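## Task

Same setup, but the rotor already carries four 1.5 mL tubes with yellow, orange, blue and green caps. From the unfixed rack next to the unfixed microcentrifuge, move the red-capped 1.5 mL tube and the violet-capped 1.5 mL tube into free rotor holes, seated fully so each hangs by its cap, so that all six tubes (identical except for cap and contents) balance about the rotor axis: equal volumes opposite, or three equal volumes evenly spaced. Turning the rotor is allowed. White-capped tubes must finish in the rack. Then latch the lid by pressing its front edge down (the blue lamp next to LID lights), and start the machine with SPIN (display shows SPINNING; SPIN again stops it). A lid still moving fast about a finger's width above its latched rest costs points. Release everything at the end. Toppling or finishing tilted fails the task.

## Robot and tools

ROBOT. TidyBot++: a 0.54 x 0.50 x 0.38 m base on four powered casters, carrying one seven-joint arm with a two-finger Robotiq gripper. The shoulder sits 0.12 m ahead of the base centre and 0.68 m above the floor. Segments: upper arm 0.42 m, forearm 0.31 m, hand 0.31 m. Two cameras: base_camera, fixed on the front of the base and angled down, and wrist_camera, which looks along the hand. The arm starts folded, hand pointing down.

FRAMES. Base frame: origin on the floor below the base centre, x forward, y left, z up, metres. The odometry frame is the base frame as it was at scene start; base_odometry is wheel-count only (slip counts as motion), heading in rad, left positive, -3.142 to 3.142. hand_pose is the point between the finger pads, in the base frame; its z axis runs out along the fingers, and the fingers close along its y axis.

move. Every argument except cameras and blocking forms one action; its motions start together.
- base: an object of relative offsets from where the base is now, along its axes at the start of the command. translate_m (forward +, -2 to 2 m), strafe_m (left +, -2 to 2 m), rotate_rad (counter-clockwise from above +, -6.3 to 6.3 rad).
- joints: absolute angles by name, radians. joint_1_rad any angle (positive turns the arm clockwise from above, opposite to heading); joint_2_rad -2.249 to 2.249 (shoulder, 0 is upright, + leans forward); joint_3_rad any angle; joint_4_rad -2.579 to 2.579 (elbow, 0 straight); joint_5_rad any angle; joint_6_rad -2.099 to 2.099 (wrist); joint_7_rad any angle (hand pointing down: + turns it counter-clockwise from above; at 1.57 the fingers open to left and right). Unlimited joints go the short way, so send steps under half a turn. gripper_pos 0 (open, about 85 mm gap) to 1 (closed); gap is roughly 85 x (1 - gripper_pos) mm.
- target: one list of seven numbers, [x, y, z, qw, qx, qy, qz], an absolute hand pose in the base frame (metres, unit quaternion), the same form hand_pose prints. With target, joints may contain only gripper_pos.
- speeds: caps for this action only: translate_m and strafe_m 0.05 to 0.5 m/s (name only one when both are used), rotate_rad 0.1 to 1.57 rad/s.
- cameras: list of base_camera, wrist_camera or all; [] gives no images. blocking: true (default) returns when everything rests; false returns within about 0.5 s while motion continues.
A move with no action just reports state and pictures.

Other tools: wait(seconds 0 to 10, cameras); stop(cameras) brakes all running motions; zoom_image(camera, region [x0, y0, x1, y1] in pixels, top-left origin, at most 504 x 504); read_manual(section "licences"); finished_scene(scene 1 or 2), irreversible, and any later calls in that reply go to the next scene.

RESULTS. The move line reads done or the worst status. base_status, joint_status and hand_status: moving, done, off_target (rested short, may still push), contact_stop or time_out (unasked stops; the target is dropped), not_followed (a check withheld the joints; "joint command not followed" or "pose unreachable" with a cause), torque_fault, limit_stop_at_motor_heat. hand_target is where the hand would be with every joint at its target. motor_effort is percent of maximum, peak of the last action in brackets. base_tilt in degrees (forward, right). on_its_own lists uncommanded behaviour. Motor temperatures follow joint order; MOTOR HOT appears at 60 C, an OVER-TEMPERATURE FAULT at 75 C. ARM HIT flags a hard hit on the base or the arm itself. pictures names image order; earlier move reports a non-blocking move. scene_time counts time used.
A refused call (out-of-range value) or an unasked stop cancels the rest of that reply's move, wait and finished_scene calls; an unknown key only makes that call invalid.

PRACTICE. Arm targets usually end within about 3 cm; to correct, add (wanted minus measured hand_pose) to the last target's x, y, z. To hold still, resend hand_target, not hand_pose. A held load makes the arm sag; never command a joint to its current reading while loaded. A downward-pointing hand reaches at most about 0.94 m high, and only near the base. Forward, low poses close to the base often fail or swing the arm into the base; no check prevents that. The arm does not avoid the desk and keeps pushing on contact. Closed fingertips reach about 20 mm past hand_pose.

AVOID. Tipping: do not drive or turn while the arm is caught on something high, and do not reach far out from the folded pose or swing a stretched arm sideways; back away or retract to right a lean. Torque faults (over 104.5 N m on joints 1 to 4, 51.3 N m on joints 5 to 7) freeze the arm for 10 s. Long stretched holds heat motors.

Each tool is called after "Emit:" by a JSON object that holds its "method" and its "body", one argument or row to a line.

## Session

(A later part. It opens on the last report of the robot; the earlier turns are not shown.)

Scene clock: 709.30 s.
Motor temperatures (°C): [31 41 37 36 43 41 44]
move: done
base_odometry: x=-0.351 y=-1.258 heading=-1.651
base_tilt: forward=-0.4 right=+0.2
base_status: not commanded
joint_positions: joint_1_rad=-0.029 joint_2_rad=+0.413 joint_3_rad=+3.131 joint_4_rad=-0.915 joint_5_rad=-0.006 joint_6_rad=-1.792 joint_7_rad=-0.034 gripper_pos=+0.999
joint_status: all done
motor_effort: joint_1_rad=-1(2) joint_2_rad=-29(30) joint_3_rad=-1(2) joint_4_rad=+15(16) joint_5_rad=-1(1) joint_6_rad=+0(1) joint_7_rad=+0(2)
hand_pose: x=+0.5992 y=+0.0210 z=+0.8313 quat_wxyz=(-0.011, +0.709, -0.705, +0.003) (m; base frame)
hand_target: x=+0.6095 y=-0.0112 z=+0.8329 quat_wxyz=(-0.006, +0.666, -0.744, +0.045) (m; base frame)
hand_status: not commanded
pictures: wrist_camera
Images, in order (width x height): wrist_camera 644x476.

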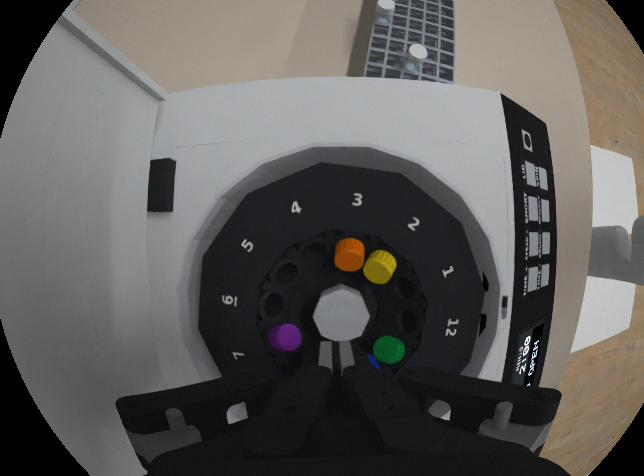

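Emit:
{"method": "move", "body": {
  "joints": {"joint_2_rad": 0.395, "joint_4_rad": -0.943},
  "cameras": ["wrist_camera"]
}}

Emit:
{"method": "zoom_image", "body": {
  "camera": "wrist_camera",
  "region": [192, 140, 492, 400]
}}

Scene clock: 714.13 s.
Motor temperatures (°C): [31 41 37 36 43 41 44]
move: done
base_odometry: x=-0.351 y=-1.258 heading=-1.651
base_tilt: forward=-0.4 right=+0.2
base_status: not commanded
joint_positions: joint_1_rad=-0.029 joint_2_rad=+0.409 joint_3_rad=+3.131 joint_4_rad=-0.921 joint_5_rad=-0.006 joint_6_rad=-1.791 joint_7_rad=-0.034 gripper_pos=+0.999
joint_status: all done
motor_effort: joint_1_rad=+0(2) joint_2_rad=-29(29) joint_3_rad=-1(2) joint_4_rad=+15(16) joint_5_rad=+0(1) joint_6_rad=+0(1) joint_7_rad=-1(1)
hand_pose: x=+0.5973 y=+0.0208 z=+0.8313 quat_wxyz=(-0.010, +0.709, -0.705, +0.003) (m; base frame)
hand_target: x=+0.6073 y=-0.0112 z=+0.8326 quat_wxyz=(-0.005, +0.667, -0.744, +0.044) (m; base frame)
hand_status: not commanded
pictures: wrist_camera
Images, in order (width x height): wrist_camera 644x476.

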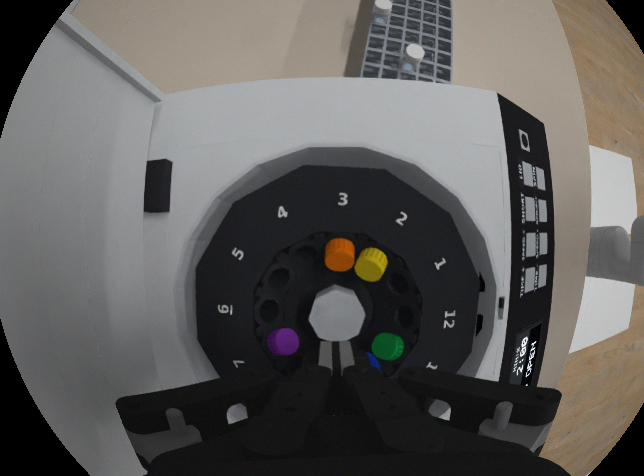

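Scaled by 1.680.

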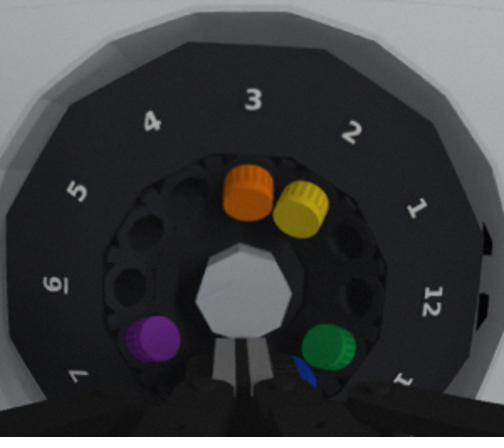

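Emit:
{"method": "move", "body": {
  "joints": {"joint_2_rad": 0.3925, "joint_4_rad": -0.9465},
  "cameras": ["wrist_camera"]
}}

Emit:
{"method": "zoom_image", "body": {
  "camera": "wrist_camera",
  "region": [192, 140, 492, 400]
}}

Scene clock: 721.70 s.
Motor temperatures (°C): [31 41 37 36 43 41 44]
move: done
base_odometry: x=-0.351 y=-1.258 heading=-1.651
base_tilt: forward=-0.4 right=+0.2
base_status: not commanded
joint_positions: joint_1_rad=-0.029 joint_2_rad=+0.408 joint_3_rad=+3.131 joint_4_rad=-0.925 joint_5_rad=-0.006 joint_6_rad=-1.791 joint_7_rad=-0.034 gripper_pos=+0.999
joint_status: all done
motor_effort: joint_1_rad=+0(1) joint_2_rad=-28(29) joint_3_rad=-1(1) joint_4_rad=+15(16) joint_5_rad=+0(1) joint_6_rad=+0(1) joint_7_rad=-1(1)
hand_pose: x=+0.5962 y=+0.0208 z=+0.8312 quat_wxyz=(-0.010, +0.709, -0.705, +0.003) (m; base frame)
hand_target: x=+0.6060 y=-0.0112 z=+0.8327 quat_wxyz=(-0.005, +0.667, -0.744, +0.043) (m; base frame)
hand_status: not commanded
pictures: wrist_camera
Images, in order (width x height): wrist_camera 644x476.

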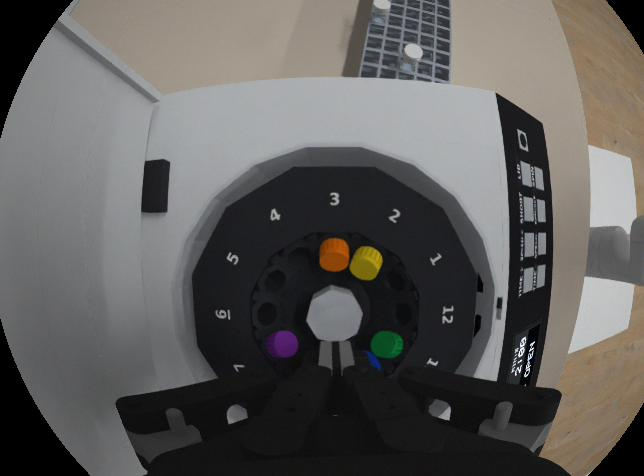

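Scaled by 1.680.

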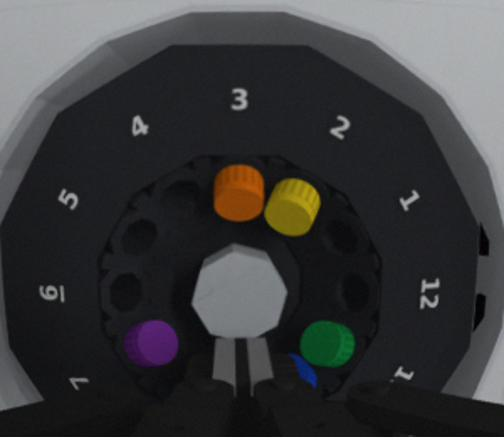

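Emit:
{"method": "move", "body": {
  "joints": {"joint_2_rad": 0.35, "joint_4_rad": -0.87},
  "cameras": []
}}

Emit:
{"method": "move", "body": {
  "joints": {"joint_1_rad": 0.62, "joint_2_rad": 0.37, "joint_4_rad": -0.75, "joint_6_rad": -2.0, "joint_7_rad": 1.22, "gripper_pos": 0.7},
  "cameras": ["wrist_camera"]
}}

Scene clock: 729.47 s.
Motor temperatures (°C): [31 41 37 36 43 41 44]
move: done
base_odometry: x=-0.351 y=-1.258 heading=-1.651
base_tilt: forward=-0.4 right=+0.2
base_status: not commanded
joint_positions: joint_1_rad=-0.029 joint_2_rad=+0.360 joint_3_rad=+3.131 joint_4_rad=-0.878 joint_5_rad=-0.006 joint_6_rad=-1.791 joint_7_rad=-0.034 gripper_pos=+0.999
joint_status: all done
motor_effort: joint_1_rad=-1(1) joint_2_rad=-28(32) joint_3_rad=-1(1) joint_4_rad=+16(18) joint_5_rad=+0(1) joint_6_rad=+1(1) joint_7_rad=-1(2)
hand_pose: x=+0.5987 y=+0.0209 z=+0.8692 quat_wxyz=(-0.044, +0.708, -0.704, +0.035) (m; base frame)
hand_target: x=+0.6153 y=-0.0111 z=+0.8795 quat_wxyz=(-0.049, +0.663, -0.743, +0.082) (m; base frame)
hand_status: not commanded
pictures: none
No camera images: "cameras" was empty.

Scene clock: 731.80 s.
Motor temperatures (°C): [31 41 37 36 43 41 44]
move: done
base_odometry: x=-0.351 y=-1.258 heading=-1.651
base_tilt: forward=-0.4 right=+0.2
base_status: not commanded
joint_positions: joint_1_rad=+0.601 joint_2_rad=+0.360 joint_3_rad=+3.131 joint_4_rad=-0.764 joint_5_rad=-0.006 joint_6_rad=-1.933 joint_7_rad=+1.141 gripper_pos=+0.700
joint_status: all done
motor_effort: joint_1_rad=+0(3) joint_2_rad=-27(29) joint_3_rad=-1(2) joint_4_rad=+15(18) joint_5_rad=+0(1) joint_6_rad=+1(2) joint_7_rad=+0(2)
hand_pose: x=+0.5002 y=-0.2534 z=+0.9013 quat_wxyz=(-0.001, +0.872, -0.487, +0.042) (m; base frame)
hand_target: x=+0.4694 y=-0.2693 z=+0.9003 quat_wxyz=(+0.028, +0.878, -0.478, +0.007) (m; base frame)
hand_status: not commanded
pictures: wrist_camera
Images, in order (width x height): wrist_camera 644x476.

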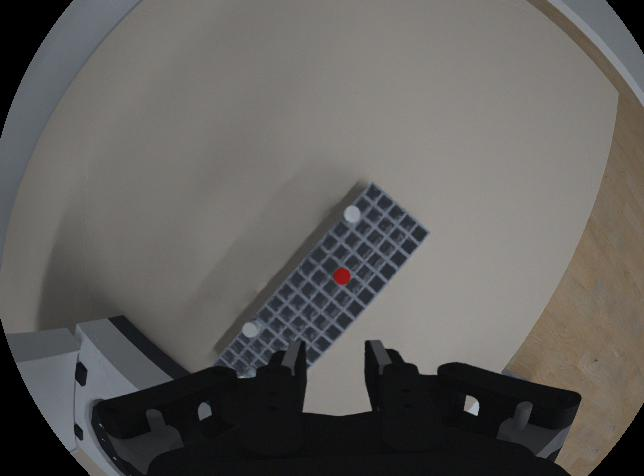

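Emit:
{"method": "move", "body": {
  "joints": {"joint_1_rad": 0.652, "joint_2_rad": 0.465, "joint_4_rad": -0.974, "joint_6_rad": -1.675, "joint_7_rad": 1.30},
  "cameras": ["wrist_camera"]
}}

Scene clock: 748.67 s.
Motor temperatures (°C): [31 41 37 36 43 40 44]
move: done
base_odometry: x=-0.351 y=-1.258 heading=-1.651
base_tilt: forward=-0.4 right=+0.2
base_status: not commanded
joint_positions: joint_1_rad=+0.629 joint_2_rad=+0.466 joint_3_rad=+3.131 joint_4_rad=-0.964 joint_5_rad=-0.006 joint_6_rad=-1.740 joint_7_rad=+1.222 gripper_pos=+0.700
joint_status: all done
motor_effort: joint_1_rad=+0(1) joint_2_rad=-32(35) joint_3_rad=-1(1) joint_4_rad=+16(18) joint_5_rad=+0(0) joint_6_rad=+0(2) joint_7_rad=-2(2)
hand_pose: x=+0.5206 y=-0.2832 z=+0.7905 quat_wxyz=(-0.007, +0.885, -0.465, -0.014) (m; base frame)
hand_target: x=+0.5130 y=-0.3224 z=+0.7886 quat_wxyz=(+0.032, +0.893, -0.448, +0.008) (m; base frame)
hand_status: not commanded
pictures: wrist_camera
Images, in order (width x height): wrist_camera 644x476.

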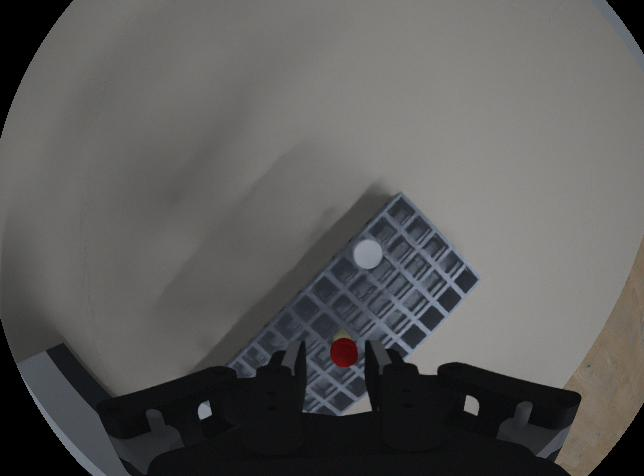

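Emit:
{"method": "move", "body": {
  "cameras": ["wrist_camera"]
}}

Scene clock: 774.07 s.
Motor temperatures (°C): [31 42 36 36 43 40 44]
base_odometry: x=-0.351 y=-1.258 heading=-1.651
base_tilt: forward=-0.4 right=+0.2
base_status: not commanded
joint_positions: joint_1_rad=+0.629 joint_2_rad=+0.466 joint_3_rad=+3.131 joint_4_rad=-0.964 joint_5_rad=-0.006 joint_6_rad=-1.739 joint_7_rad=+1.224 gripper_pos=+0.700
joint_status: all done
motor_effort: joint_1_rad=-1(1) joint_2_rad=-31(35) joint_3_rad=+0(1) joint_4_rad=+16(18) joint_5_rad=+0(0) joint_6_rad=+0(2) joint_7_rad=-1(2)
hand_pose: x=+0.5207 y=-0.2833 z=+0.7905 quat_wxyz=(-0.007, +0.886, -0.464, -0.013) (m; base frame)
hand_target: x=+0.5130 y=-0.3224 z=+0.7886 quat_wxyz=(+0.032, +0.893, -0.448, +0.008) (m; base frame)
hand_status: not commanded
pictures: wrist_camera
Images, in order (width x height): wrist_camera 644x476.

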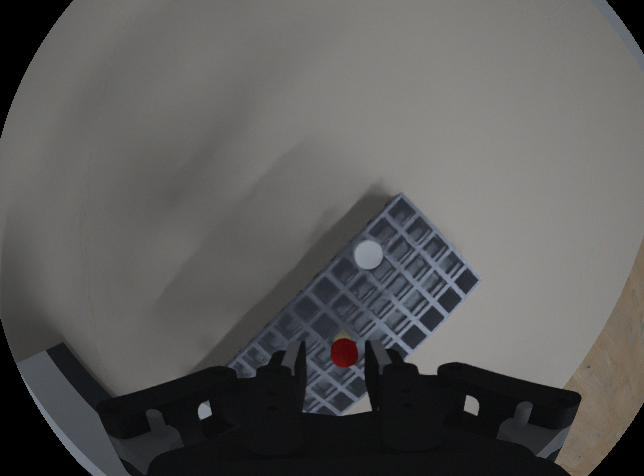

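Emit:
{"method": "move", "body": {
  "joints": {"joint_1_rad": 0.664, "joint_2_rad": 0.419, "joint_4_rad": -1.062, "joint_6_rad": -1.60, "joint_7_rad": 1.31},
  "cameras": ["wrist_camera"]
}}

Emit:
{"method": "zoom_image", "body": {
  "camera": "wrist_camera",
  "region": [240, 280, 440, 440]
}}

Scene clock: 789.03 s.
Motor temperatures (°C): [31 42 36 36 43 40 44]
move: done
base_odometry: x=-0.351 y=-1.258 heading=-1.651
base_tilt: forward=-0.4 right=+0.2
base_status: not commanded
joint_positions: joint_1_rad=+0.641 joint_2_rad=+0.439 joint_3_rad=+3.131 joint_4_rad=-1.047 joint_5_rad=-0.006 joint_6_rad=-1.667 joint_7_rad=+1.233 gripper_pos=+0.700
joint_status: all done
motor_effort: joint_1_rad=+0(2) joint_2_rad=-31(32) joint_3_rad=-1(1) joint_4_rad=+16(18) joint_5_rad=+0(0) joint_6_rad=+0(1) joint_7_rad=+0(2)
hand_pose: x=+0.5146 y=-0.2861 z=+0.7779 quat_wxyz=(-0.006, +0.885, -0.466, -0.005) (m; base frame)
hand_target: x=+0.5045 y=-0.3237 z=+0.7842 quat_wxyz=(+0.035, +0.893, -0.447, +0.024) (m; base frame)
hand_status: not commanded
pictures: wrist_camera
Images, in order (width x height): wrist_camera 644x476.

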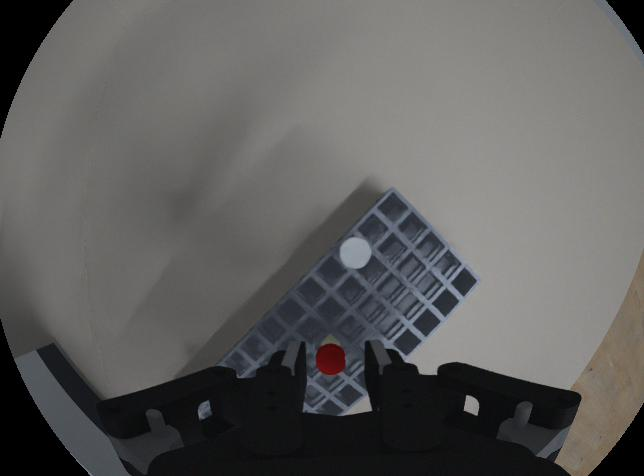

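Scaled by 2.520.

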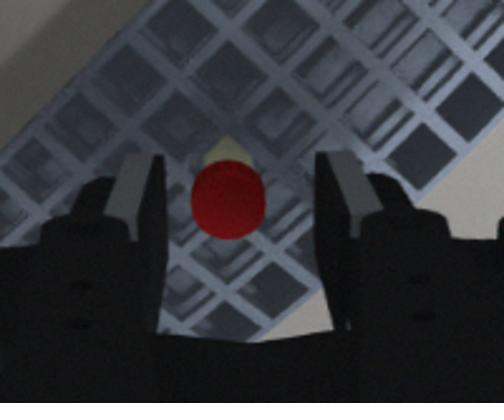

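Emit:
{"method": "move", "body": {
  "joints": {"joint_1_rad": 0.622, "joint_2_rad": 0.414, "joint_4_rad": -1.100, "joint_6_rad": -1.56},
  "cameras": ["wrist_camera"]
}}

Emit:
{"method": "zoom_image", "body": {
  "camera": "wrist_camera",
  "region": [240, 280, 440, 440]
}}

Scene clock: 799.47 s.
Motor temperatures (°C): [31 42 36 36 43 40 44]
move: done
base_odometry: x=-0.351 y=-1.258 heading=-1.651
base_tilt: forward=-0.4 right=+0.2
base_status: not commanded
joint_positions: joint_1_rad=+0.631 joint_2_rad=+0.432 joint_3_rad=+3.131 joint_4_rad=-1.086 joint_5_rad=-0.006 joint_6_rad=-1.624 joint_7_rad=+1.233 gripper_pos=+0.700
joint_status: all done
motor_effort: joint_1_rad=-1(2) joint_2_rad=-30(32) joint_3_rad=-1(2) joint_4_rad=+16(17) joint_5_rad=+0(0) joint_6_rad=+0(1) joint_7_rad=+0(1)
hand_pose: x=+0.5187 y=-0.2830 z=+0.7691 quat_wxyz=(-0.005, +0.887, -0.461, +0.000) (m; base frame)
hand_target: x=+0.5186 y=-0.3078 z=+0.7748 quat_wxyz=(+0.036, +0.903, -0.427, +0.028) (m; base frame)
hand_status: not commanded
pictures: wrist_camera
Images, in order (width x height): wrist_camera 644x476.

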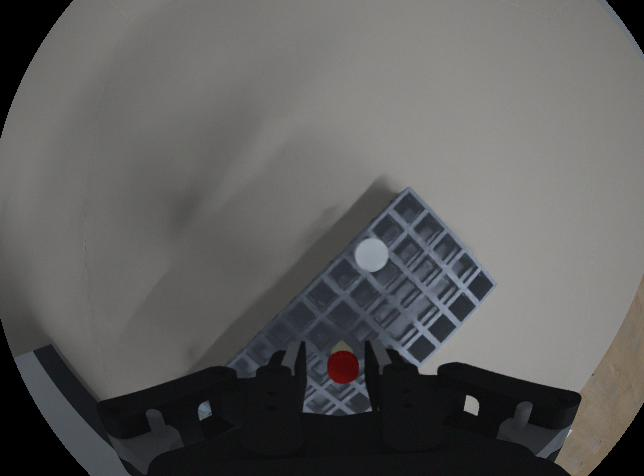

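Scaled by 2.520.

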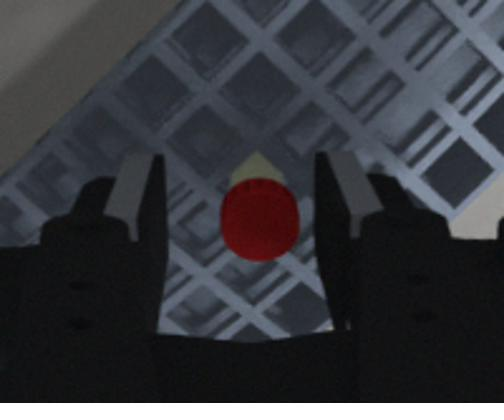

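Emit:
{"method": "move", "body": {
  "joints": {"joint_1_rad": 0.660},
  "cameras": ["wrist_camera"]
}}

Emit:
{"method": "zoom_image", "body": {
  "camera": "wrist_camera",
  "region": [240, 280, 440, 440]
}}

Scene clock: 804.10 s.
Motor temperatures (°C): [31 42 36 36 43 40 44]
move: done
base_odometry: x=-0.351 y=-1.258 heading=-1.651
base_tilt: forward=-0.4 right=+0.2
base_status: not commanded
joint_positions: joint_1_rad=+0.647 joint_2_rad=+0.432 joint_3_rad=+3.131 joint_4_rad=-1.086 joint_5_rad=-0.006 joint_6_rad=-1.624 joint_7_rad=+1.234 gripper_pos=+0.700
joint_status: all done
motor_effort: joint_1_rad=-1(2) joint_2_rad=-31(31) joint_3_rad=-1(2) joint_4_rad=+17(17) joint_5_rad=+0(1) joint_6_rad=+0(0) joint_7_rad=-1(2)
hand_pose: x=+0.5143 y=-0.2893 z=+0.7691 quat_wxyz=(-0.005, +0.884, -0.468, +0.001) (m; base frame)
hand_target: x=+0.5066 y=-0.3227 z=+0.7748 quat_wxyz=(+0.036, +0.895, -0.444, +0.027) (m; base frame)
hand_status: not commanded
pictures: wrist_camera
Images, in order (width x height): wrist_camera 644x476.

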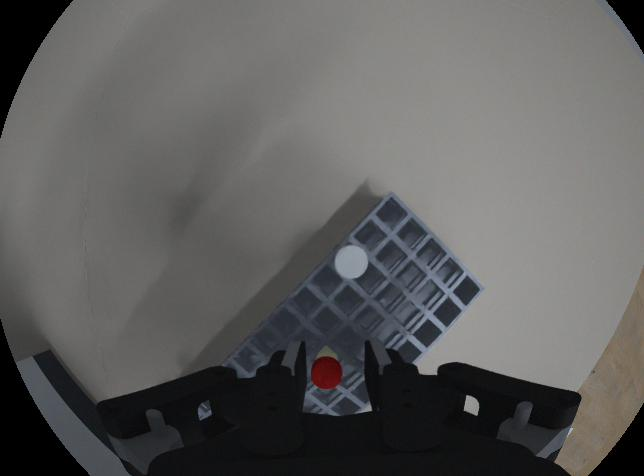

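Scaled by 2.520.

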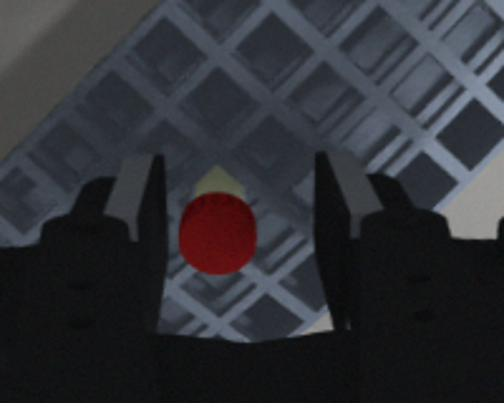

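Emit:
{"method": "move", "body": {
  "joints": {"joint_1_rad": 0.628},
  "cameras": ["wrist_camera"]
}}

Emit:
{"method": "zoom_image", "body": {
  "camera": "wrist_camera",
  "region": [240, 280, 440, 440]
}}

Scene clock: 806.23 s.
Motor temperatures (°C): [31 42 36 36 43 40 44]
move: done
base_odometry: x=-0.351 y=-1.258 heading=-1.651
base_tilt: forward=-0.4 right=+0.2
base_status: not commanded
joint_positions: joint_1_rad=+0.639 joint_2_rad=+0.432 joint_3_rad=+3.131 joint_4_rad=-1.086 joint_5_rad=-0.006 joint_6_rad=-1.624 joint_7_rad=+1.234 gripper_pos=+0.700
joint_status: all done
motor_effort: joint_1_rad=-1(2) joint_2_rad=-31(31) joint_3_rad=-1(1) joint_4_rad=+17(17) joint_5_rad=+0(0) joint_6_rad=+0(0) joint_7_rad=-1(2)
hand_pose: x=+0.5166 y=-0.2860 z=+0.7691 quat_wxyz=(-0.005, +0.886, -0.464, +0.000) (m; base frame)
hand_target: x=+0.5167 y=-0.3102 z=+0.7748 quat_wxyz=(+0.036, +0.902, -0.430, +0.028) (m; base frame)
hand_status: not commanded
pictures: wrist_camera
Images, in order (width x height): wrist_camera 644x476.

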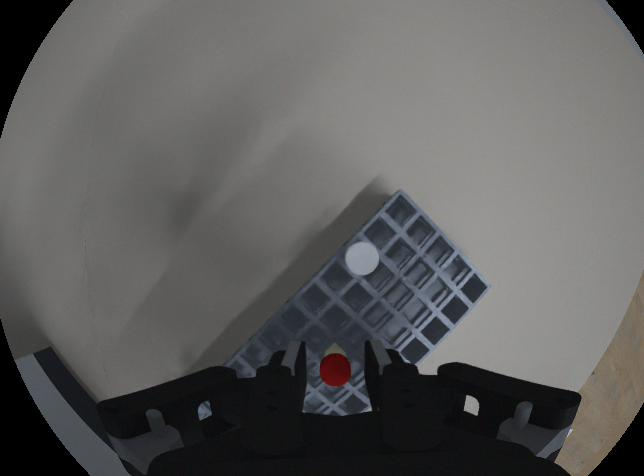

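Scaled by 2.520.

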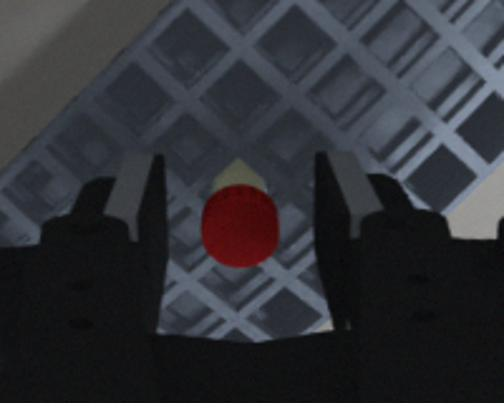

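Emit:
{"method": "move", "body": {
  "joints": {"gripper_pos": 0.86},
  "cameras": ["wrist_camera"]
}}

Emit:
{"method": "move", "body": {
  "joints": {"gripper_pos": 0.96},
  "cameras": ["wrist_camera"]
}}

Emit:
{"method": "zoom_image", "body": {
  "camera": "wrist_camera",
  "region": [240, 280, 440, 440]
}}

Scene clock: 811.33 s.
Motor temperatures (°C): [31 42 36 36 43 40 44]
move: done
base_odometry: x=-0.351 y=-1.258 heading=-1.651
base_tilt: forward=-0.4 right=+0.2
base_status: not commanded
joint_positions: joint_1_rad=+0.639 joint_2_rad=+0.432 joint_3_rad=+3.131 joint_4_rad=-1.086 joint_5_rad=-0.006 joint_6_rad=-1.624 joint_7_rad=+1.234 gripper_pos=+0.860
joint_status: all done
motor_effort: joint_1_rad=-1(1) joint_2_rad=-30(31) joint_3_rad=-1(1) joint_4_rad=+16(17) joint_5_rad=+0(0) joint_6_rad=+0(0) joint_7_rad=-1(2)
hand_pose: x=+0.5166 y=-0.2860 z=+0.7691 quat_wxyz=(-0.005, +0.886, -0.464, +0.000) (m; base frame)
hand_target: x=+0.5167 y=-0.3102 z=+0.7748 quat_wxyz=(+0.036, +0.902, -0.430, +0.028) (m; base frame)
hand_status: not commanded
pictures: wrist_camera
Images, in order (width x height): wrist_camera 644x476.

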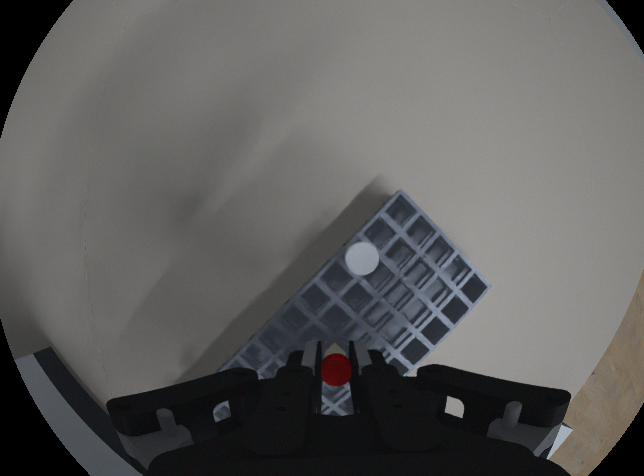

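Scene clock: 811.87 s.
Motor temperatures (°C): [31 42 36 36 43 40 44]
move: off_target
base_odometry: x=-0.351 y=-1.258 heading=-1.651
base_tilt: forward=-0.4 right=+0.2
base_status: not commanded
joint_positions: joint_1_rad=+0.639 joint_2_rad=+0.431 joint_3_rad=+3.131 joint_4_rad=-1.087 joint_5_rad=-0.006 joint_6_rad=-1.624 joint_7_rad=+1.234 gripper_pos=+0.913
joint_status: gripper_pos off_target (ended at +0.913, target +0.960)
motor_effort: joint_1_rad=+0(1) joint_2_rad=-30(31) joint_3_rad=-1(1) joint_4_rad=+17(17) joint_5_rad=+0(0) joint_6_rad=+0(0) joint_7_rad=+0(1)
hand_pose: x=+0.5166 y=-0.2860 z=+0.7696 quat_wxyz=(-0.005, +0.886, -0.464, +0.001) (m; base frame)
hand_target: x=+0.5167 y=-0.3102 z=+0.7748 quat_wxyz=(+0.036, +0.902, -0.430, +0.028) (m; base frame)
hand_status: not commanded
pictures: wrist_camera
Images, in order (width x height): wrist_camera 644x476.

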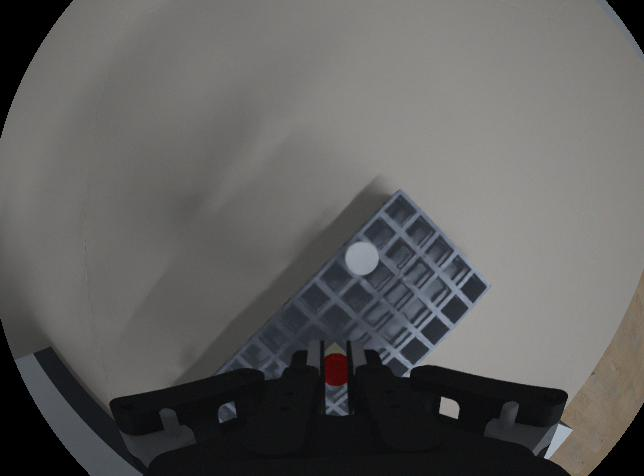

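Scaled by 2.520.

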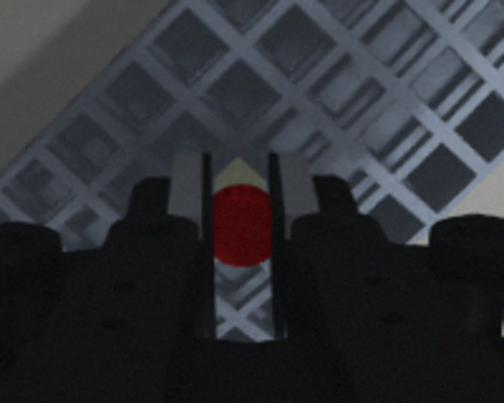

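Emit:
{"method": "move", "body": {
  "joints": {"joint_2_rad": 0.447, "joint_4_rad": -1.026, "joint_6_rad": -1.735},
  "cameras": []
}}

Emit:
{"method": "move", "body": {
  "joints": {"joint_2_rad": 0.463, "joint_4_rad": -0.906, "joint_6_rad": -1.845},
  "cameras": ["wrist_camera"]
}}

Emit:
{"method": "zoom_image", "body": {
  "camera": "wrist_camera",
  "region": [240, 280, 440, 440]
}}

Scene clock: 820.87 s.
Motor temperatures (°C): [31 42 36 36 43 40 44]
move: done
base_odometry: x=-0.351 y=-1.258 heading=-1.651
base_tilt: forward=-0.4 right=+0.2
base_status: not commanded
joint_positions: joint_1_rad=+0.639 joint_2_rad=+0.437 joint_3_rad=+3.131 joint_4_rad=-1.034 joint_5_rad=-0.006 joint_6_rad=-1.695 joint_7_rad=+1.234 gripper_pos=+0.913
joint_status: all done
motor_effort: joint_1_rad=-1(1) joint_2_rad=-30(32) joint_3_rad=-1(1) joint_4_rad=+16(17) joint_5_rad=+0(0) joint_6_rad=+0(1) joint_7_rad=-1(2)
hand_pose: x=+0.5111 y=-0.2821 z=+0.7831 quat_wxyz=(-0.007, +0.886, -0.464, -0.012) (m; base frame)
hand_target: x=+0.4926 y=-0.2923 z=+0.7818 quat_wxyz=(+0.023, +0.900, -0.433, -0.038) (m; base frame)
hand_status: not commanded
pictures: none
No camera images: "cameras" was empty.

Scene clock: 821.83 s.
Motor temperatures (°C): [31 42 36 36 43 40 44]
move: done
base_odometry: x=-0.351 y=-1.258 heading=-1.651
base_tilt: forward=-0.4 right=+0.2
base_status: not commanded
joint_positions: joint_1_rad=+0.639 joint_2_rad=+0.447 joint_3_rad=+3.131 joint_4_rad=-0.916 joint_5_rad=-0.006 joint_6_rad=-1.778 joint_7_rad=+1.234 gripper_pos=+0.913
joint_status: all done
motor_effort: joint_1_rad=-1(1) joint_2_rad=-31(32) joint_3_rad=-1(2) joint_4_rad=+16(19) joint_5_rad=+0(0) joint_6_rad=+0(1) joint_7_rad=-1(2)
hand_pose: x=+0.5161 y=-0.2860 z=+0.8149 quat_wxyz=(-0.005, +0.886, -0.464, +0.001) (m; base frame)
hand_target: x=+0.4922 y=-0.2915 z=+0.8113 quat_wxyz=(+0.022, +0.899, -0.436, -0.041) (m; base frame)
hand_status: not commanded
pictures: wrist_camera
Images, in order (width x height): wrist_camera 644x476.

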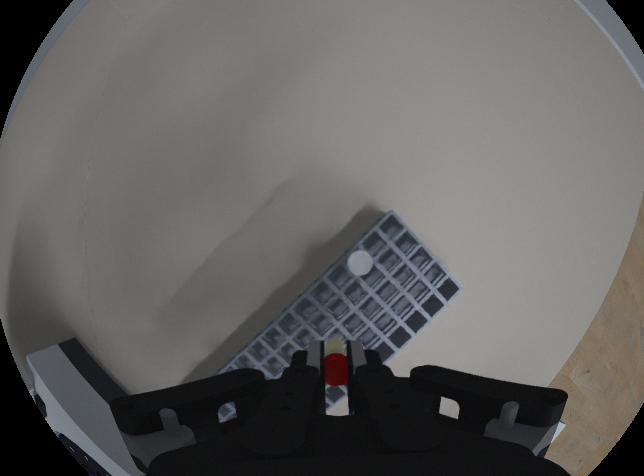

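Scaled by 2.520.

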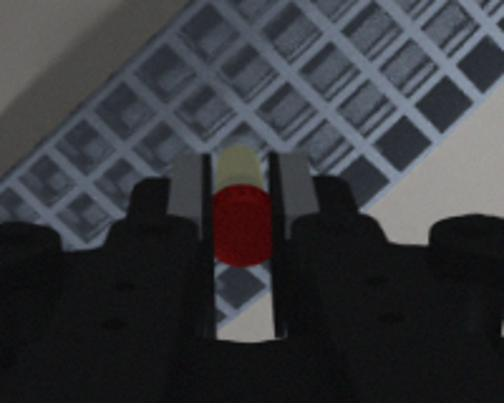

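Emit:
{"method": "move", "body": {
  "joints": {"joint_2_rad": 0.37, "joint_4_rad": -0.87, "joint_6_rad": -1.98},
  "cameras": []
}}

Emit:
{"method": "move", "body": {
  "joints": {"joint_2_rad": 0.308, "joint_4_rad": -0.812, "joint_6_rad": -2.066},
  "cameras": []
}}

Emit:
{"method": "move", "body": {
  "joints": {"joint_1_rad": 0.006, "joint_7_rad": 1.63},
  "cameras": ["wrist_camera"]
}}

Scene clock: 827.87 s.
Motor temperatures (°C): [31 42 36 36 43 40 44]
move: done
base_odometry: x=-0.351 y=-1.258 heading=-1.651
base_tilt: forward=-0.4 right=+0.2
base_status: not commanded
joint_positions: joint_1_rad=+0.639 joint_2_rad=+0.372 joint_3_rad=+3.131 joint_4_rad=-0.879 joint_5_rad=-0.006 joint_6_rad=-1.913 joint_7_rad=+1.234 gripper_pos=+0.913
joint_status: all done
motor_effort: joint_1_rad=+0(1) joint_2_rad=-28(34) joint_3_rad=-2(2) joint_4_rad=+16(18) joint_5_rad=+0(0) joint_6_rad=+0(1) joint_7_rad=+0(1)
hand_pose: x=+0.4796 y=-0.2594 z=+0.8613 quat_wxyz=(-0.006, +0.886, -0.464, -0.011) (m; base frame)
hand_target: x=+0.4536 y=-0.2624 z=+0.8663 quat_wxyz=(+0.020, +0.897, -0.439, -0.044) (m; base frame)
hand_status: not commanded
pictures: none
No camera images: "cameras" was empty.

Scene clock: 828.80 s.
Motor temperatures (°C): [31 42 36 36 43 40 44]
move: done
base_odometry: x=-0.351 y=-1.258 heading=-1.651
base_tilt: forward=-0.4 right=+0.2
base_status: not commanded
joint_positions: joint_1_rad=+0.639 joint_2_rad=+0.312 joint_3_rad=+3.131 joint_4_rad=-0.822 joint_5_rad=-0.006 joint_6_rad=-2.001 joint_7_rad=+1.234 gripper_pos=+0.913
joint_status: all done
motor_effort: joint_1_rad=-1(1) joint_2_rad=-25(31) joint_3_rad=+0(1) joint_4_rad=+15(18) joint_5_rad=+0(0) joint_6_rad=+0(1) joint_7_rad=-1(1)
hand_pose: x=+0.4567 y=-0.2428 z=+0.9041 quat_wxyz=(-0.004, +0.886, -0.463, +0.004) (m; base frame)
hand_target: x=+0.4310 y=-0.2451 z=+0.9092 quat_wxyz=(+0.022, +0.896, -0.442, -0.027) (m; base frame)
hand_status: not commanded
pictures: none
No camera images: "cameras" was empty.

Scene clock: 830.67 s.
Motor temperatures (°C): [31 42 36 36 43 40 44]
move: done
base_odometry: x=-0.351 y=-1.258 heading=-1.651
base_tilt: forward=-0.4 right=+0.2
base_status: not commanded
joint_positions: joint_1_rad=+0.026 joint_2_rad=+0.312 joint_3_rad=+3.131 joint_4_rad=-0.822 joint_5_rad=-0.006 joint_6_rad=-2.001 joint_7_rad=+1.551 gripper_pos=+0.913
joint_status: all done
motor_effort: joint_1_rad=+0(3) joint_2_rad=-25(26) joint_3_rad=+0(2) joint_4_rad=+15(16) joint_5_rad=+0(1) joint_6_rad=+0(0) joint_7_rad=-1(2)
hand_pose: x=+0.5348 y=-0.0045 z=+0.9041 quat_wxyz=(-0.004, +1.000, -0.017, +0.003) (m; base frame)
hand_target: x=+0.5154 y=-0.0175 z=+0.9092 quat_wxyz=(+0.026, +0.999, +0.013, -0.023) (m; base frame)
hand_status: not commanded
pictures: wrist_camera
Images, in order (width x height): wrist_camera 644x476.

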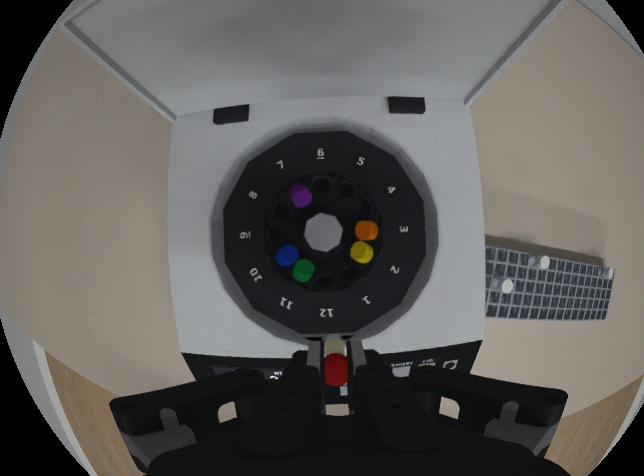

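Emit:
{"method": "move", "body": {
  "joints": {"joint_2_rad": 0.13, "joint_4_rad": -0.95, "joint_6_rad": -1.77},
  "cameras": []
}}

Emit:
{"method": "move", "body": {
  "joints": {"joint_2_rad": -0.11, "joint_4_rad": -1.405, "joint_6_rad": -1.15, "joint_7_rad": 1.63},
  "cameras": []
}}

Emit:
{"method": "move", "body": {
  "joints": {"joint_2_rad": -0.225, "joint_4_rad": -1.805, "joint_6_rad": -0.74},
  "cameras": []
}}

Emit:
{"method": "move", "body": {
  "joints": {"joint_2_rad": -0.172, "joint_4_rad": -1.766, "joint_6_rad": -0.72},
  "cameras": ["wrist_camera"]
}}

Emit:
{"method": "zoom_image", "body": {
  "camera": "wrist_camera",
  "region": [246, 228, 426, 408]
}}

Scene clock: 837.53 s.
Motor temperatures (°C): [31 42 36 36 43 40 44]
move: done
base_odometry: x=-0.351 y=-1.258 heading=-1.651
base_tilt: forward=-0.4 right=+0.2
base_status: not commanded
joint_positions: joint_1_rad=+0.026 joint_2_rad=+0.134 joint_3_rad=+3.131 joint_4_rad=-0.933 joint_5_rad=-0.006 joint_6_rad=-1.835 joint_7_rad=+1.553 gripper_pos=+0.913
joint_status: all done
motor_effort: joint_1_rad=+0(1) joint_2_rad=-20(27) joint_3_rad=+0(1) joint_4_rad=+15(17) joint_5_rad=+1(1) joint_6_rad=+2(3) joint_7_rad=+0(1)
hand_pose: x=+0.5241 y=-0.0037 z=+0.9483 quat_wxyz=(-0.003, +0.993, -0.015, +0.120) (m; base frame)
hand_target: x=+0.5399 y=-0.0195 z=+0.9495 quat_wxyz=(+0.033, +0.989, +0.016, +0.144) (m; base frame)
hand_status: not commanded
pictures: none
No camera images: "cameras" was empty.

Scene clock: 839.53 s.
Motor temperatures (°C): [31 42 36 36 43 40 44]
move: done
base_odometry: x=-0.351 y=-1.258 heading=-1.651
base_tilt: forward=-0.4 right=+0.2
base_status: not commanded
joint_positions: joint_1_rad=+0.026 joint_2_rad=-0.092 joint_3_rad=+3.131 joint_4_rad=-1.388 joint_5_rad=-0.006 joint_6_rad=-1.216 joint_7_rad=+1.553 gripper_pos=+0.913
joint_status: all done
motor_effort: joint_1_rad=-1(1) joint_2_rad=-15(21) joint_3_rad=+0(1) joint_4_rad=+20(20) joint_5_rad=+0(0) joint_6_rad=+5(6) joint_7_rad=+0(2)
hand_pose: x=+0.5660 y=-0.0038 z=+0.9346 quat_wxyz=(-0.003, +0.951, -0.016, +0.310) (m; base frame)
hand_target: x=+0.5748 y=-0.0184 z=+0.9473 quat_wxyz=(+0.041, +0.939, +0.027, +0.340) (m; base frame)
hand_status: not commanded
pictures: none
No camera images: "cameras" was empty.

Scene clock: 841.40 s.
Motor temperatures (°C): [31 42 36 36 43 40 44]
move: done
base_odometry: x=-0.351 y=-1.258 heading=-1.651
base_tilt: forward=-0.4 right=+0.2
base_status: not commanded
joint_positions: joint_1_rad=+0.026 joint_2_rad=-0.204 joint_3_rad=+3.131 joint_4_rad=-1.789 joint_5_rad=-0.006 joint_6_rad=-0.806 joint_7_rad=+1.553 gripper_pos=+0.913
joint_status: all done
motor_effort: joint_1_rad=+0(1) joint_2_rad=-12(15) joint_3_rad=+1(1) joint_4_rad=+21(23) joint_5_rad=+0(0) joint_6_rad=+7(7) joint_7_rad=-1(2)
hand_pose: x=+0.5603 y=-0.0040 z=+0.8620 quat_wxyz=(-0.002, +0.930, -0.016, +0.367) (m; base frame)
hand_target: x=+0.5673 y=-0.0139 z=+0.8774 quat_wxyz=(+0.040, +0.916, +0.037, +0.398) (m; base frame)
hand_status: not commanded
pictures: none
No camera images: "cameras" was empty.

Scene clock: 842.13 s.
Motor temperatures (°C): [31 42 36 36 43 40 44]
move: done
base_odometry: x=-0.351 y=-1.258 heading=-1.651
base_tilt: forward=-0.4 right=+0.2
base_status: not commanded
joint_positions: joint_1_rad=+0.026 joint_2_rad=-0.182 joint_3_rad=+3.131 joint_4_rad=-1.771 joint_5_rad=-0.006 joint_6_rad=-0.783 joint_7_rad=+1.554 gripper_pos=+0.913
joint_status: all done
motor_effort: joint_1_rad=-1(1) joint_2_rad=-12(14) joint_3_rad=+0(1) joint_4_rad=+21(21) joint_5_rad=+0(0) joint_6_rad=+6(7) joint_7_rad=+0(2)
hand_pose: x=+0.5738 y=-0.0042 z=+0.8664 quat_wxyz=(-0.002, +0.927, -0.016, +0.376) (m; base frame)
hand_target: x=+0.5904 y=-0.0138 z=+0.8788 quat_wxyz=(+0.040, +0.915, +0.037, +0.401) (m; base frame)
hand_status: not commanded
pictures: wrist_camera
Images, in order (width x height): wrist_camera 644x476.

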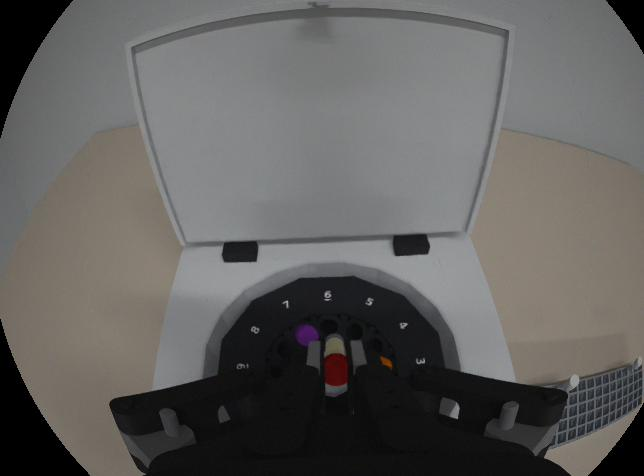

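Scaled by 2.800.

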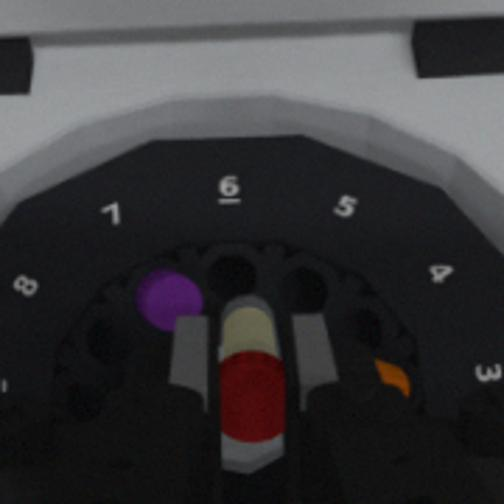

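Emit:
{"method": "move", "body": {
  "joints": {"joint_2_rad": -0.137, "joint_4_rad": -1.805, "joint_6_rad": -0.667},
  "cameras": ["wrist_camera"]
}}

Emit:
{"method": "zoom_image", "body": {
  "camera": "wrist_camera",
  "region": [291, 303, 381, 393]
}}

Scene clock: 846.37 s.
Motor temperatures (°C): [31 42 36 36 43 40 44]
move: done
base_odometry: x=-0.351 y=-1.258 heading=-1.651
base_tilt: forward=-0.4 right=+0.2
base_status: not commanded
joint_positions: joint_1_rad=+0.026 joint_2_rad=-0.149 joint_3_rad=+3.131 joint_4_rad=-1.794 joint_5_rad=-0.006 joint_6_rad=-0.726 joint_7_rad=+1.554 gripper_pos=+0.913
joint_status: all done
motor_effort: joint_1_rad=-1(1) joint_2_rad=-14(15) joint_3_rad=+0(1) joint_4_rad=+21(22) joint_5_rad=+0(0) joint_6_rad=+7(7) joint_7_rad=-1(2)
hand_pose: x=+0.5866 y=-0.0046 z=+0.8513 quat_wxyz=(-0.002, +0.927, -0.016, +0.376) (m; base frame)
hand_target: x=+0.5991 y=-0.0131 z=+0.8530 quat_wxyz=(+0.039, +0.919, +0.039, +0.391) (m; base frame)
hand_status: not commanded
pictures: wrist_camera
Images, in order (width x height): wrist_camera 644x476.

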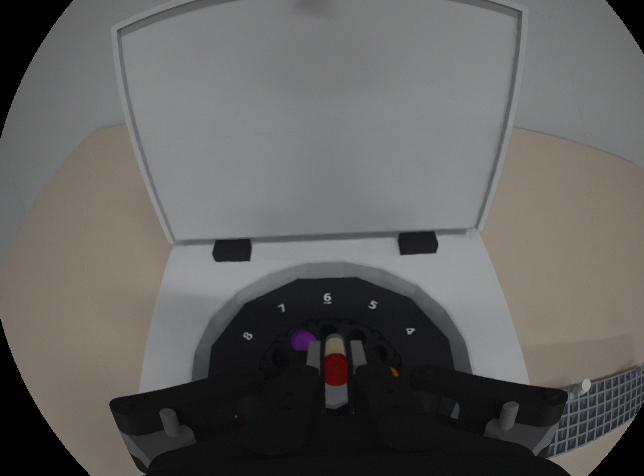

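Scaled by 5.600.

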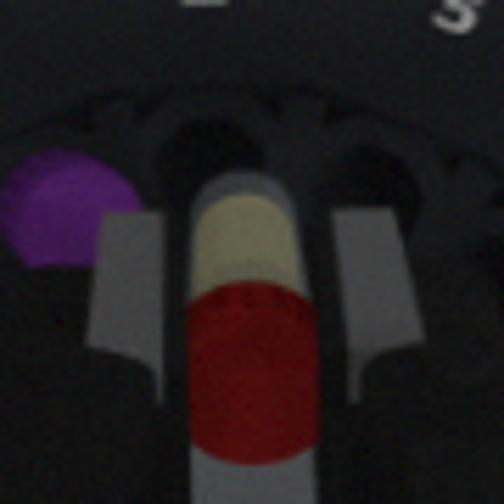

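Emit:
{"method": "move", "body": {
  "joints": {"joint_1_rad": -0.001},
  "cameras": ["wrist_camera"]
}}

Emit:
{"method": "zoom_image", "body": {
  "camera": "wrist_camera",
  "region": [291, 303, 381, 393]
}}

Scene clock: 855.73 s.
Motor temperatures (°C): [31 42 36 36 43 40 44]
move: done
base_odometry: x=-0.351 y=-1.258 heading=-1.651
base_tilt: forward=-0.4 right=+0.2
base_status: not commanded
joint_positions: joint_1_rad=+0.020 joint_2_rad=-0.149 joint_3_rad=+3.131 joint_4_rad=-1.794 joint_5_rad=-0.006 joint_6_rad=-0.726 joint_7_rad=+1.554 gripper_pos=+0.913
joint_status: all done
motor_effort: joint_1_rad=+0(1) joint_2_rad=-14(14) joint_3_rad=+0(1) joint_4_rad=+20(21) joint_5_rad=+0(0) joint_6_rad=+7(7) joint_7_rad=+0(1)
hand_pose: x=+0.5867 y=-0.0019 z=+0.8513 quat_wxyz=(-0.003, +0.927, -0.014, +0.376) (m; base frame)
hand_target: x=+0.5992 y=-0.0097 z=+0.8530 quat_wxyz=(+0.038, +0.919, +0.042, +0.391) (m; base frame)
hand_status: not commanded
pictures: wrist_camera
Images, in order (width x height): wrist_camera 644x476.

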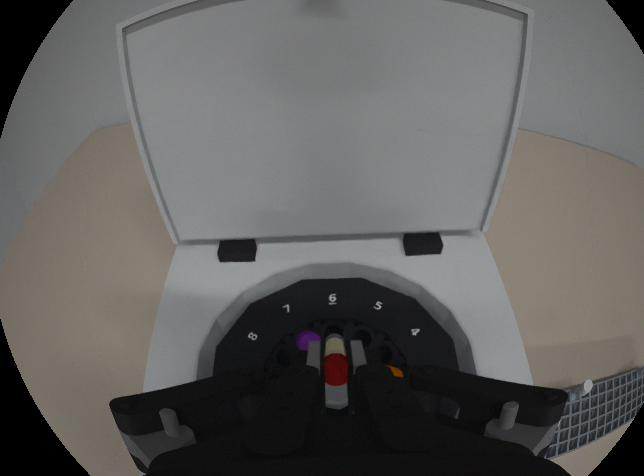

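Scaled by 5.600.

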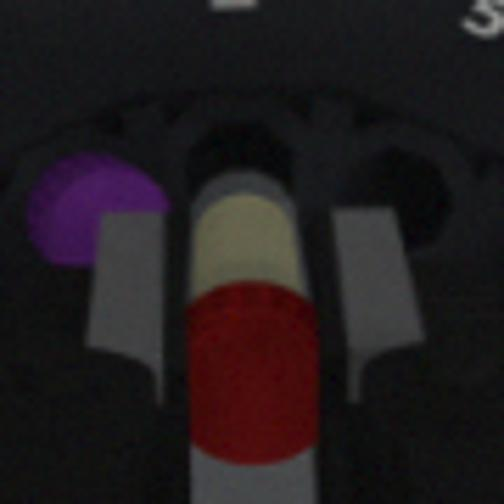

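Emit:
{"method": "move", "body": {
  "joints": {"joint_6_rad": -0.592},
  "cameras": []
}}

Emit:
{"method": "move", "body": {
  "joints": {"joint_2_rad": -0.126, "joint_4_rad": -1.84},
  "cameras": ["wrist_camera"]
}}

Emit:
{"method": "zoom_image", "body": {
  "camera": "wrist_camera",
  "region": [306, 318, 360, 362]
}}

Scene clock: 864.50 s.
Motor temperatures (°C): [31 42 36 36 43 40 44]
move: done
base_odometry: x=-0.351 y=-1.258 heading=-1.651
base_tilt: forward=-0.4 right=+0.2
base_status: not commanded
joint_positions: joint_1_rad=+0.020 joint_2_rad=-0.149 joint_3_rad=+3.131 joint_4_rad=-1.796 joint_5_rad=-0.006 joint_6_rad=-0.640 joint_7_rad=+1.554 gripper_pos=+0.913
joint_status: all done
motor_effort: joint_1_rad=-1(1) joint_2_rad=-14(14) joint_3_rad=+0(1) joint_4_rad=+21(22) joint_5_rad=+0(0) joint_6_rad=+7(8) joint_7_rad=-1(2)
hand_pose: x=+0.6047 y=-0.0021 z=+0.8699 quat_wxyz=(-0.003, +0.910, -0.013, +0.415) (m; base frame)
hand_target: x=+0.6147 y=-0.0086 z=+0.8704 quat_wxyz=(+0.038, +0.903, +0.043, +0.426) (m; base frame)
hand_status: not commanded
pictures: none
No camera images: "cameras" was empty.

Scene clock: 865.23 s.
Motor temperatures (°C): [31 42 36 36 43 40 44]
move: done
base_odometry: x=-0.351 y=-1.258 heading=-1.651
base_tilt: forward=-0.4 right=+0.2
base_status: not commanded
joint_positions: joint_1_rad=+0.020 joint_2_rad=-0.142 joint_3_rad=+3.131 joint_4_rad=-1.828 joint_5_rad=-0.006 joint_6_rad=-0.640 joint_7_rad=+1.554 gripper_pos=+0.913
joint_status: all done
motor_effort: joint_1_rad=+0(1) joint_2_rad=-14(15) joint_3_rad=+0(1) joint_4_rad=+21(22) joint_5_rad=+0(0) joint_6_rad=+7(7) joint_7_rad=-1(2)
hand_pose: x=+0.5982 y=-0.0021 z=+0.8485 quat_wxyz=(-0.003, +0.918, -0.014, +0.396) (m; base frame)
hand_target: x=+0.6082 y=-0.0086 z=+0.8459 quat_wxyz=(+0.037, +0.913, +0.043, +0.405) (m; base frame)
hand_status: not commanded
pictures: wrist_camera
Images, in order (width x height): wrist_camera 644x476.

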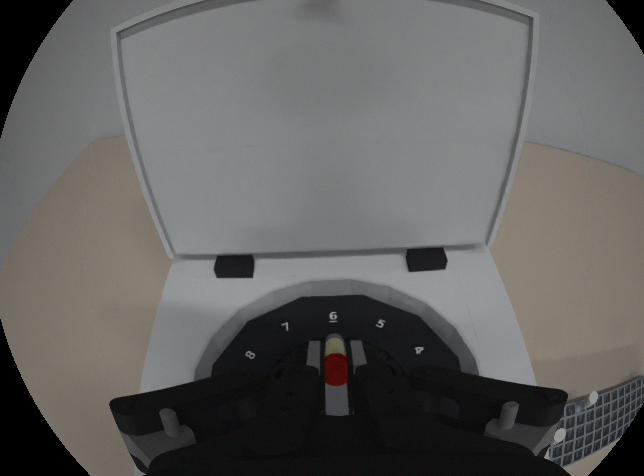

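Scaled by 9.333.

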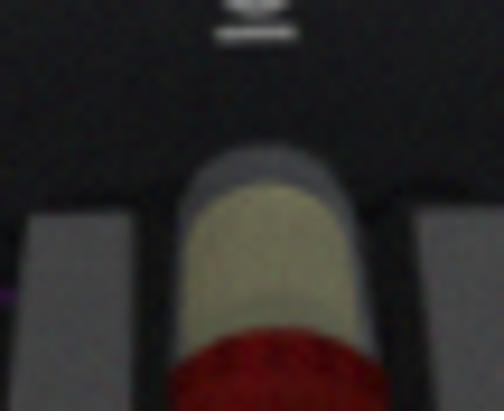

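Emit:
{"method": "move", "body": {
  "joints": {"joint_4_rad": -1.846},
  "cameras": ["wrist_camera"]
}}

Emit:
{"method": "zoom_image", "body": {
  "camera": "wrist_camera",
  "region": [306, 318, 360, 362]
}}

Scene clock: 868.80 s.
Motor temperatures (°C): [31 42 36 36 43 40 44]
move: done
base_odometry: x=-0.351 y=-1.258 heading=-1.651
base_tilt: forward=-0.4 right=+0.2
base_status: not commanded
joint_positions: joint_1_rad=+0.020 joint_2_rad=-0.142 joint_3_rad=+3.131 joint_4_rad=-1.832 joint_5_rad=-0.006 joint_6_rad=-0.640 joint_7_rad=+1.554 gripper_pos=+0.913
joint_status: all done
motor_effort: joint_1_rad=+0(1) joint_2_rad=-14(15) joint_3_rad=+0(1) joint_4_rad=+21(21) joint_5_rad=+0(1) joint_6_rad=+7(7) joint_7_rad=-1(1)
hand_pose: x=+0.5973 y=-0.0021 z=+0.8466 quat_wxyz=(-0.003, +0.919, -0.014, +0.395) (m; base frame)
hand_target: x=+0.6067 y=-0.0086 z=+0.8426 quat_wxyz=(+0.037, +0.914, +0.044, +0.402) (m; base frame)
hand_status: not commanded
pictures: wrist_camera
Images, in order (width x height): wrist_camera 644x476.

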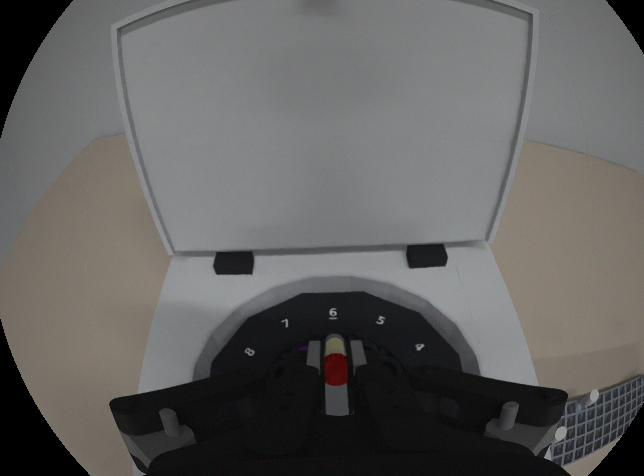

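Scaled by 9.333.

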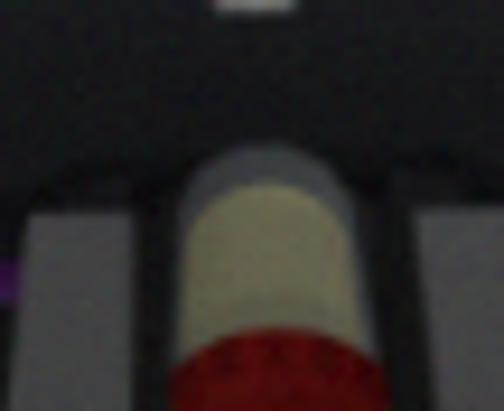

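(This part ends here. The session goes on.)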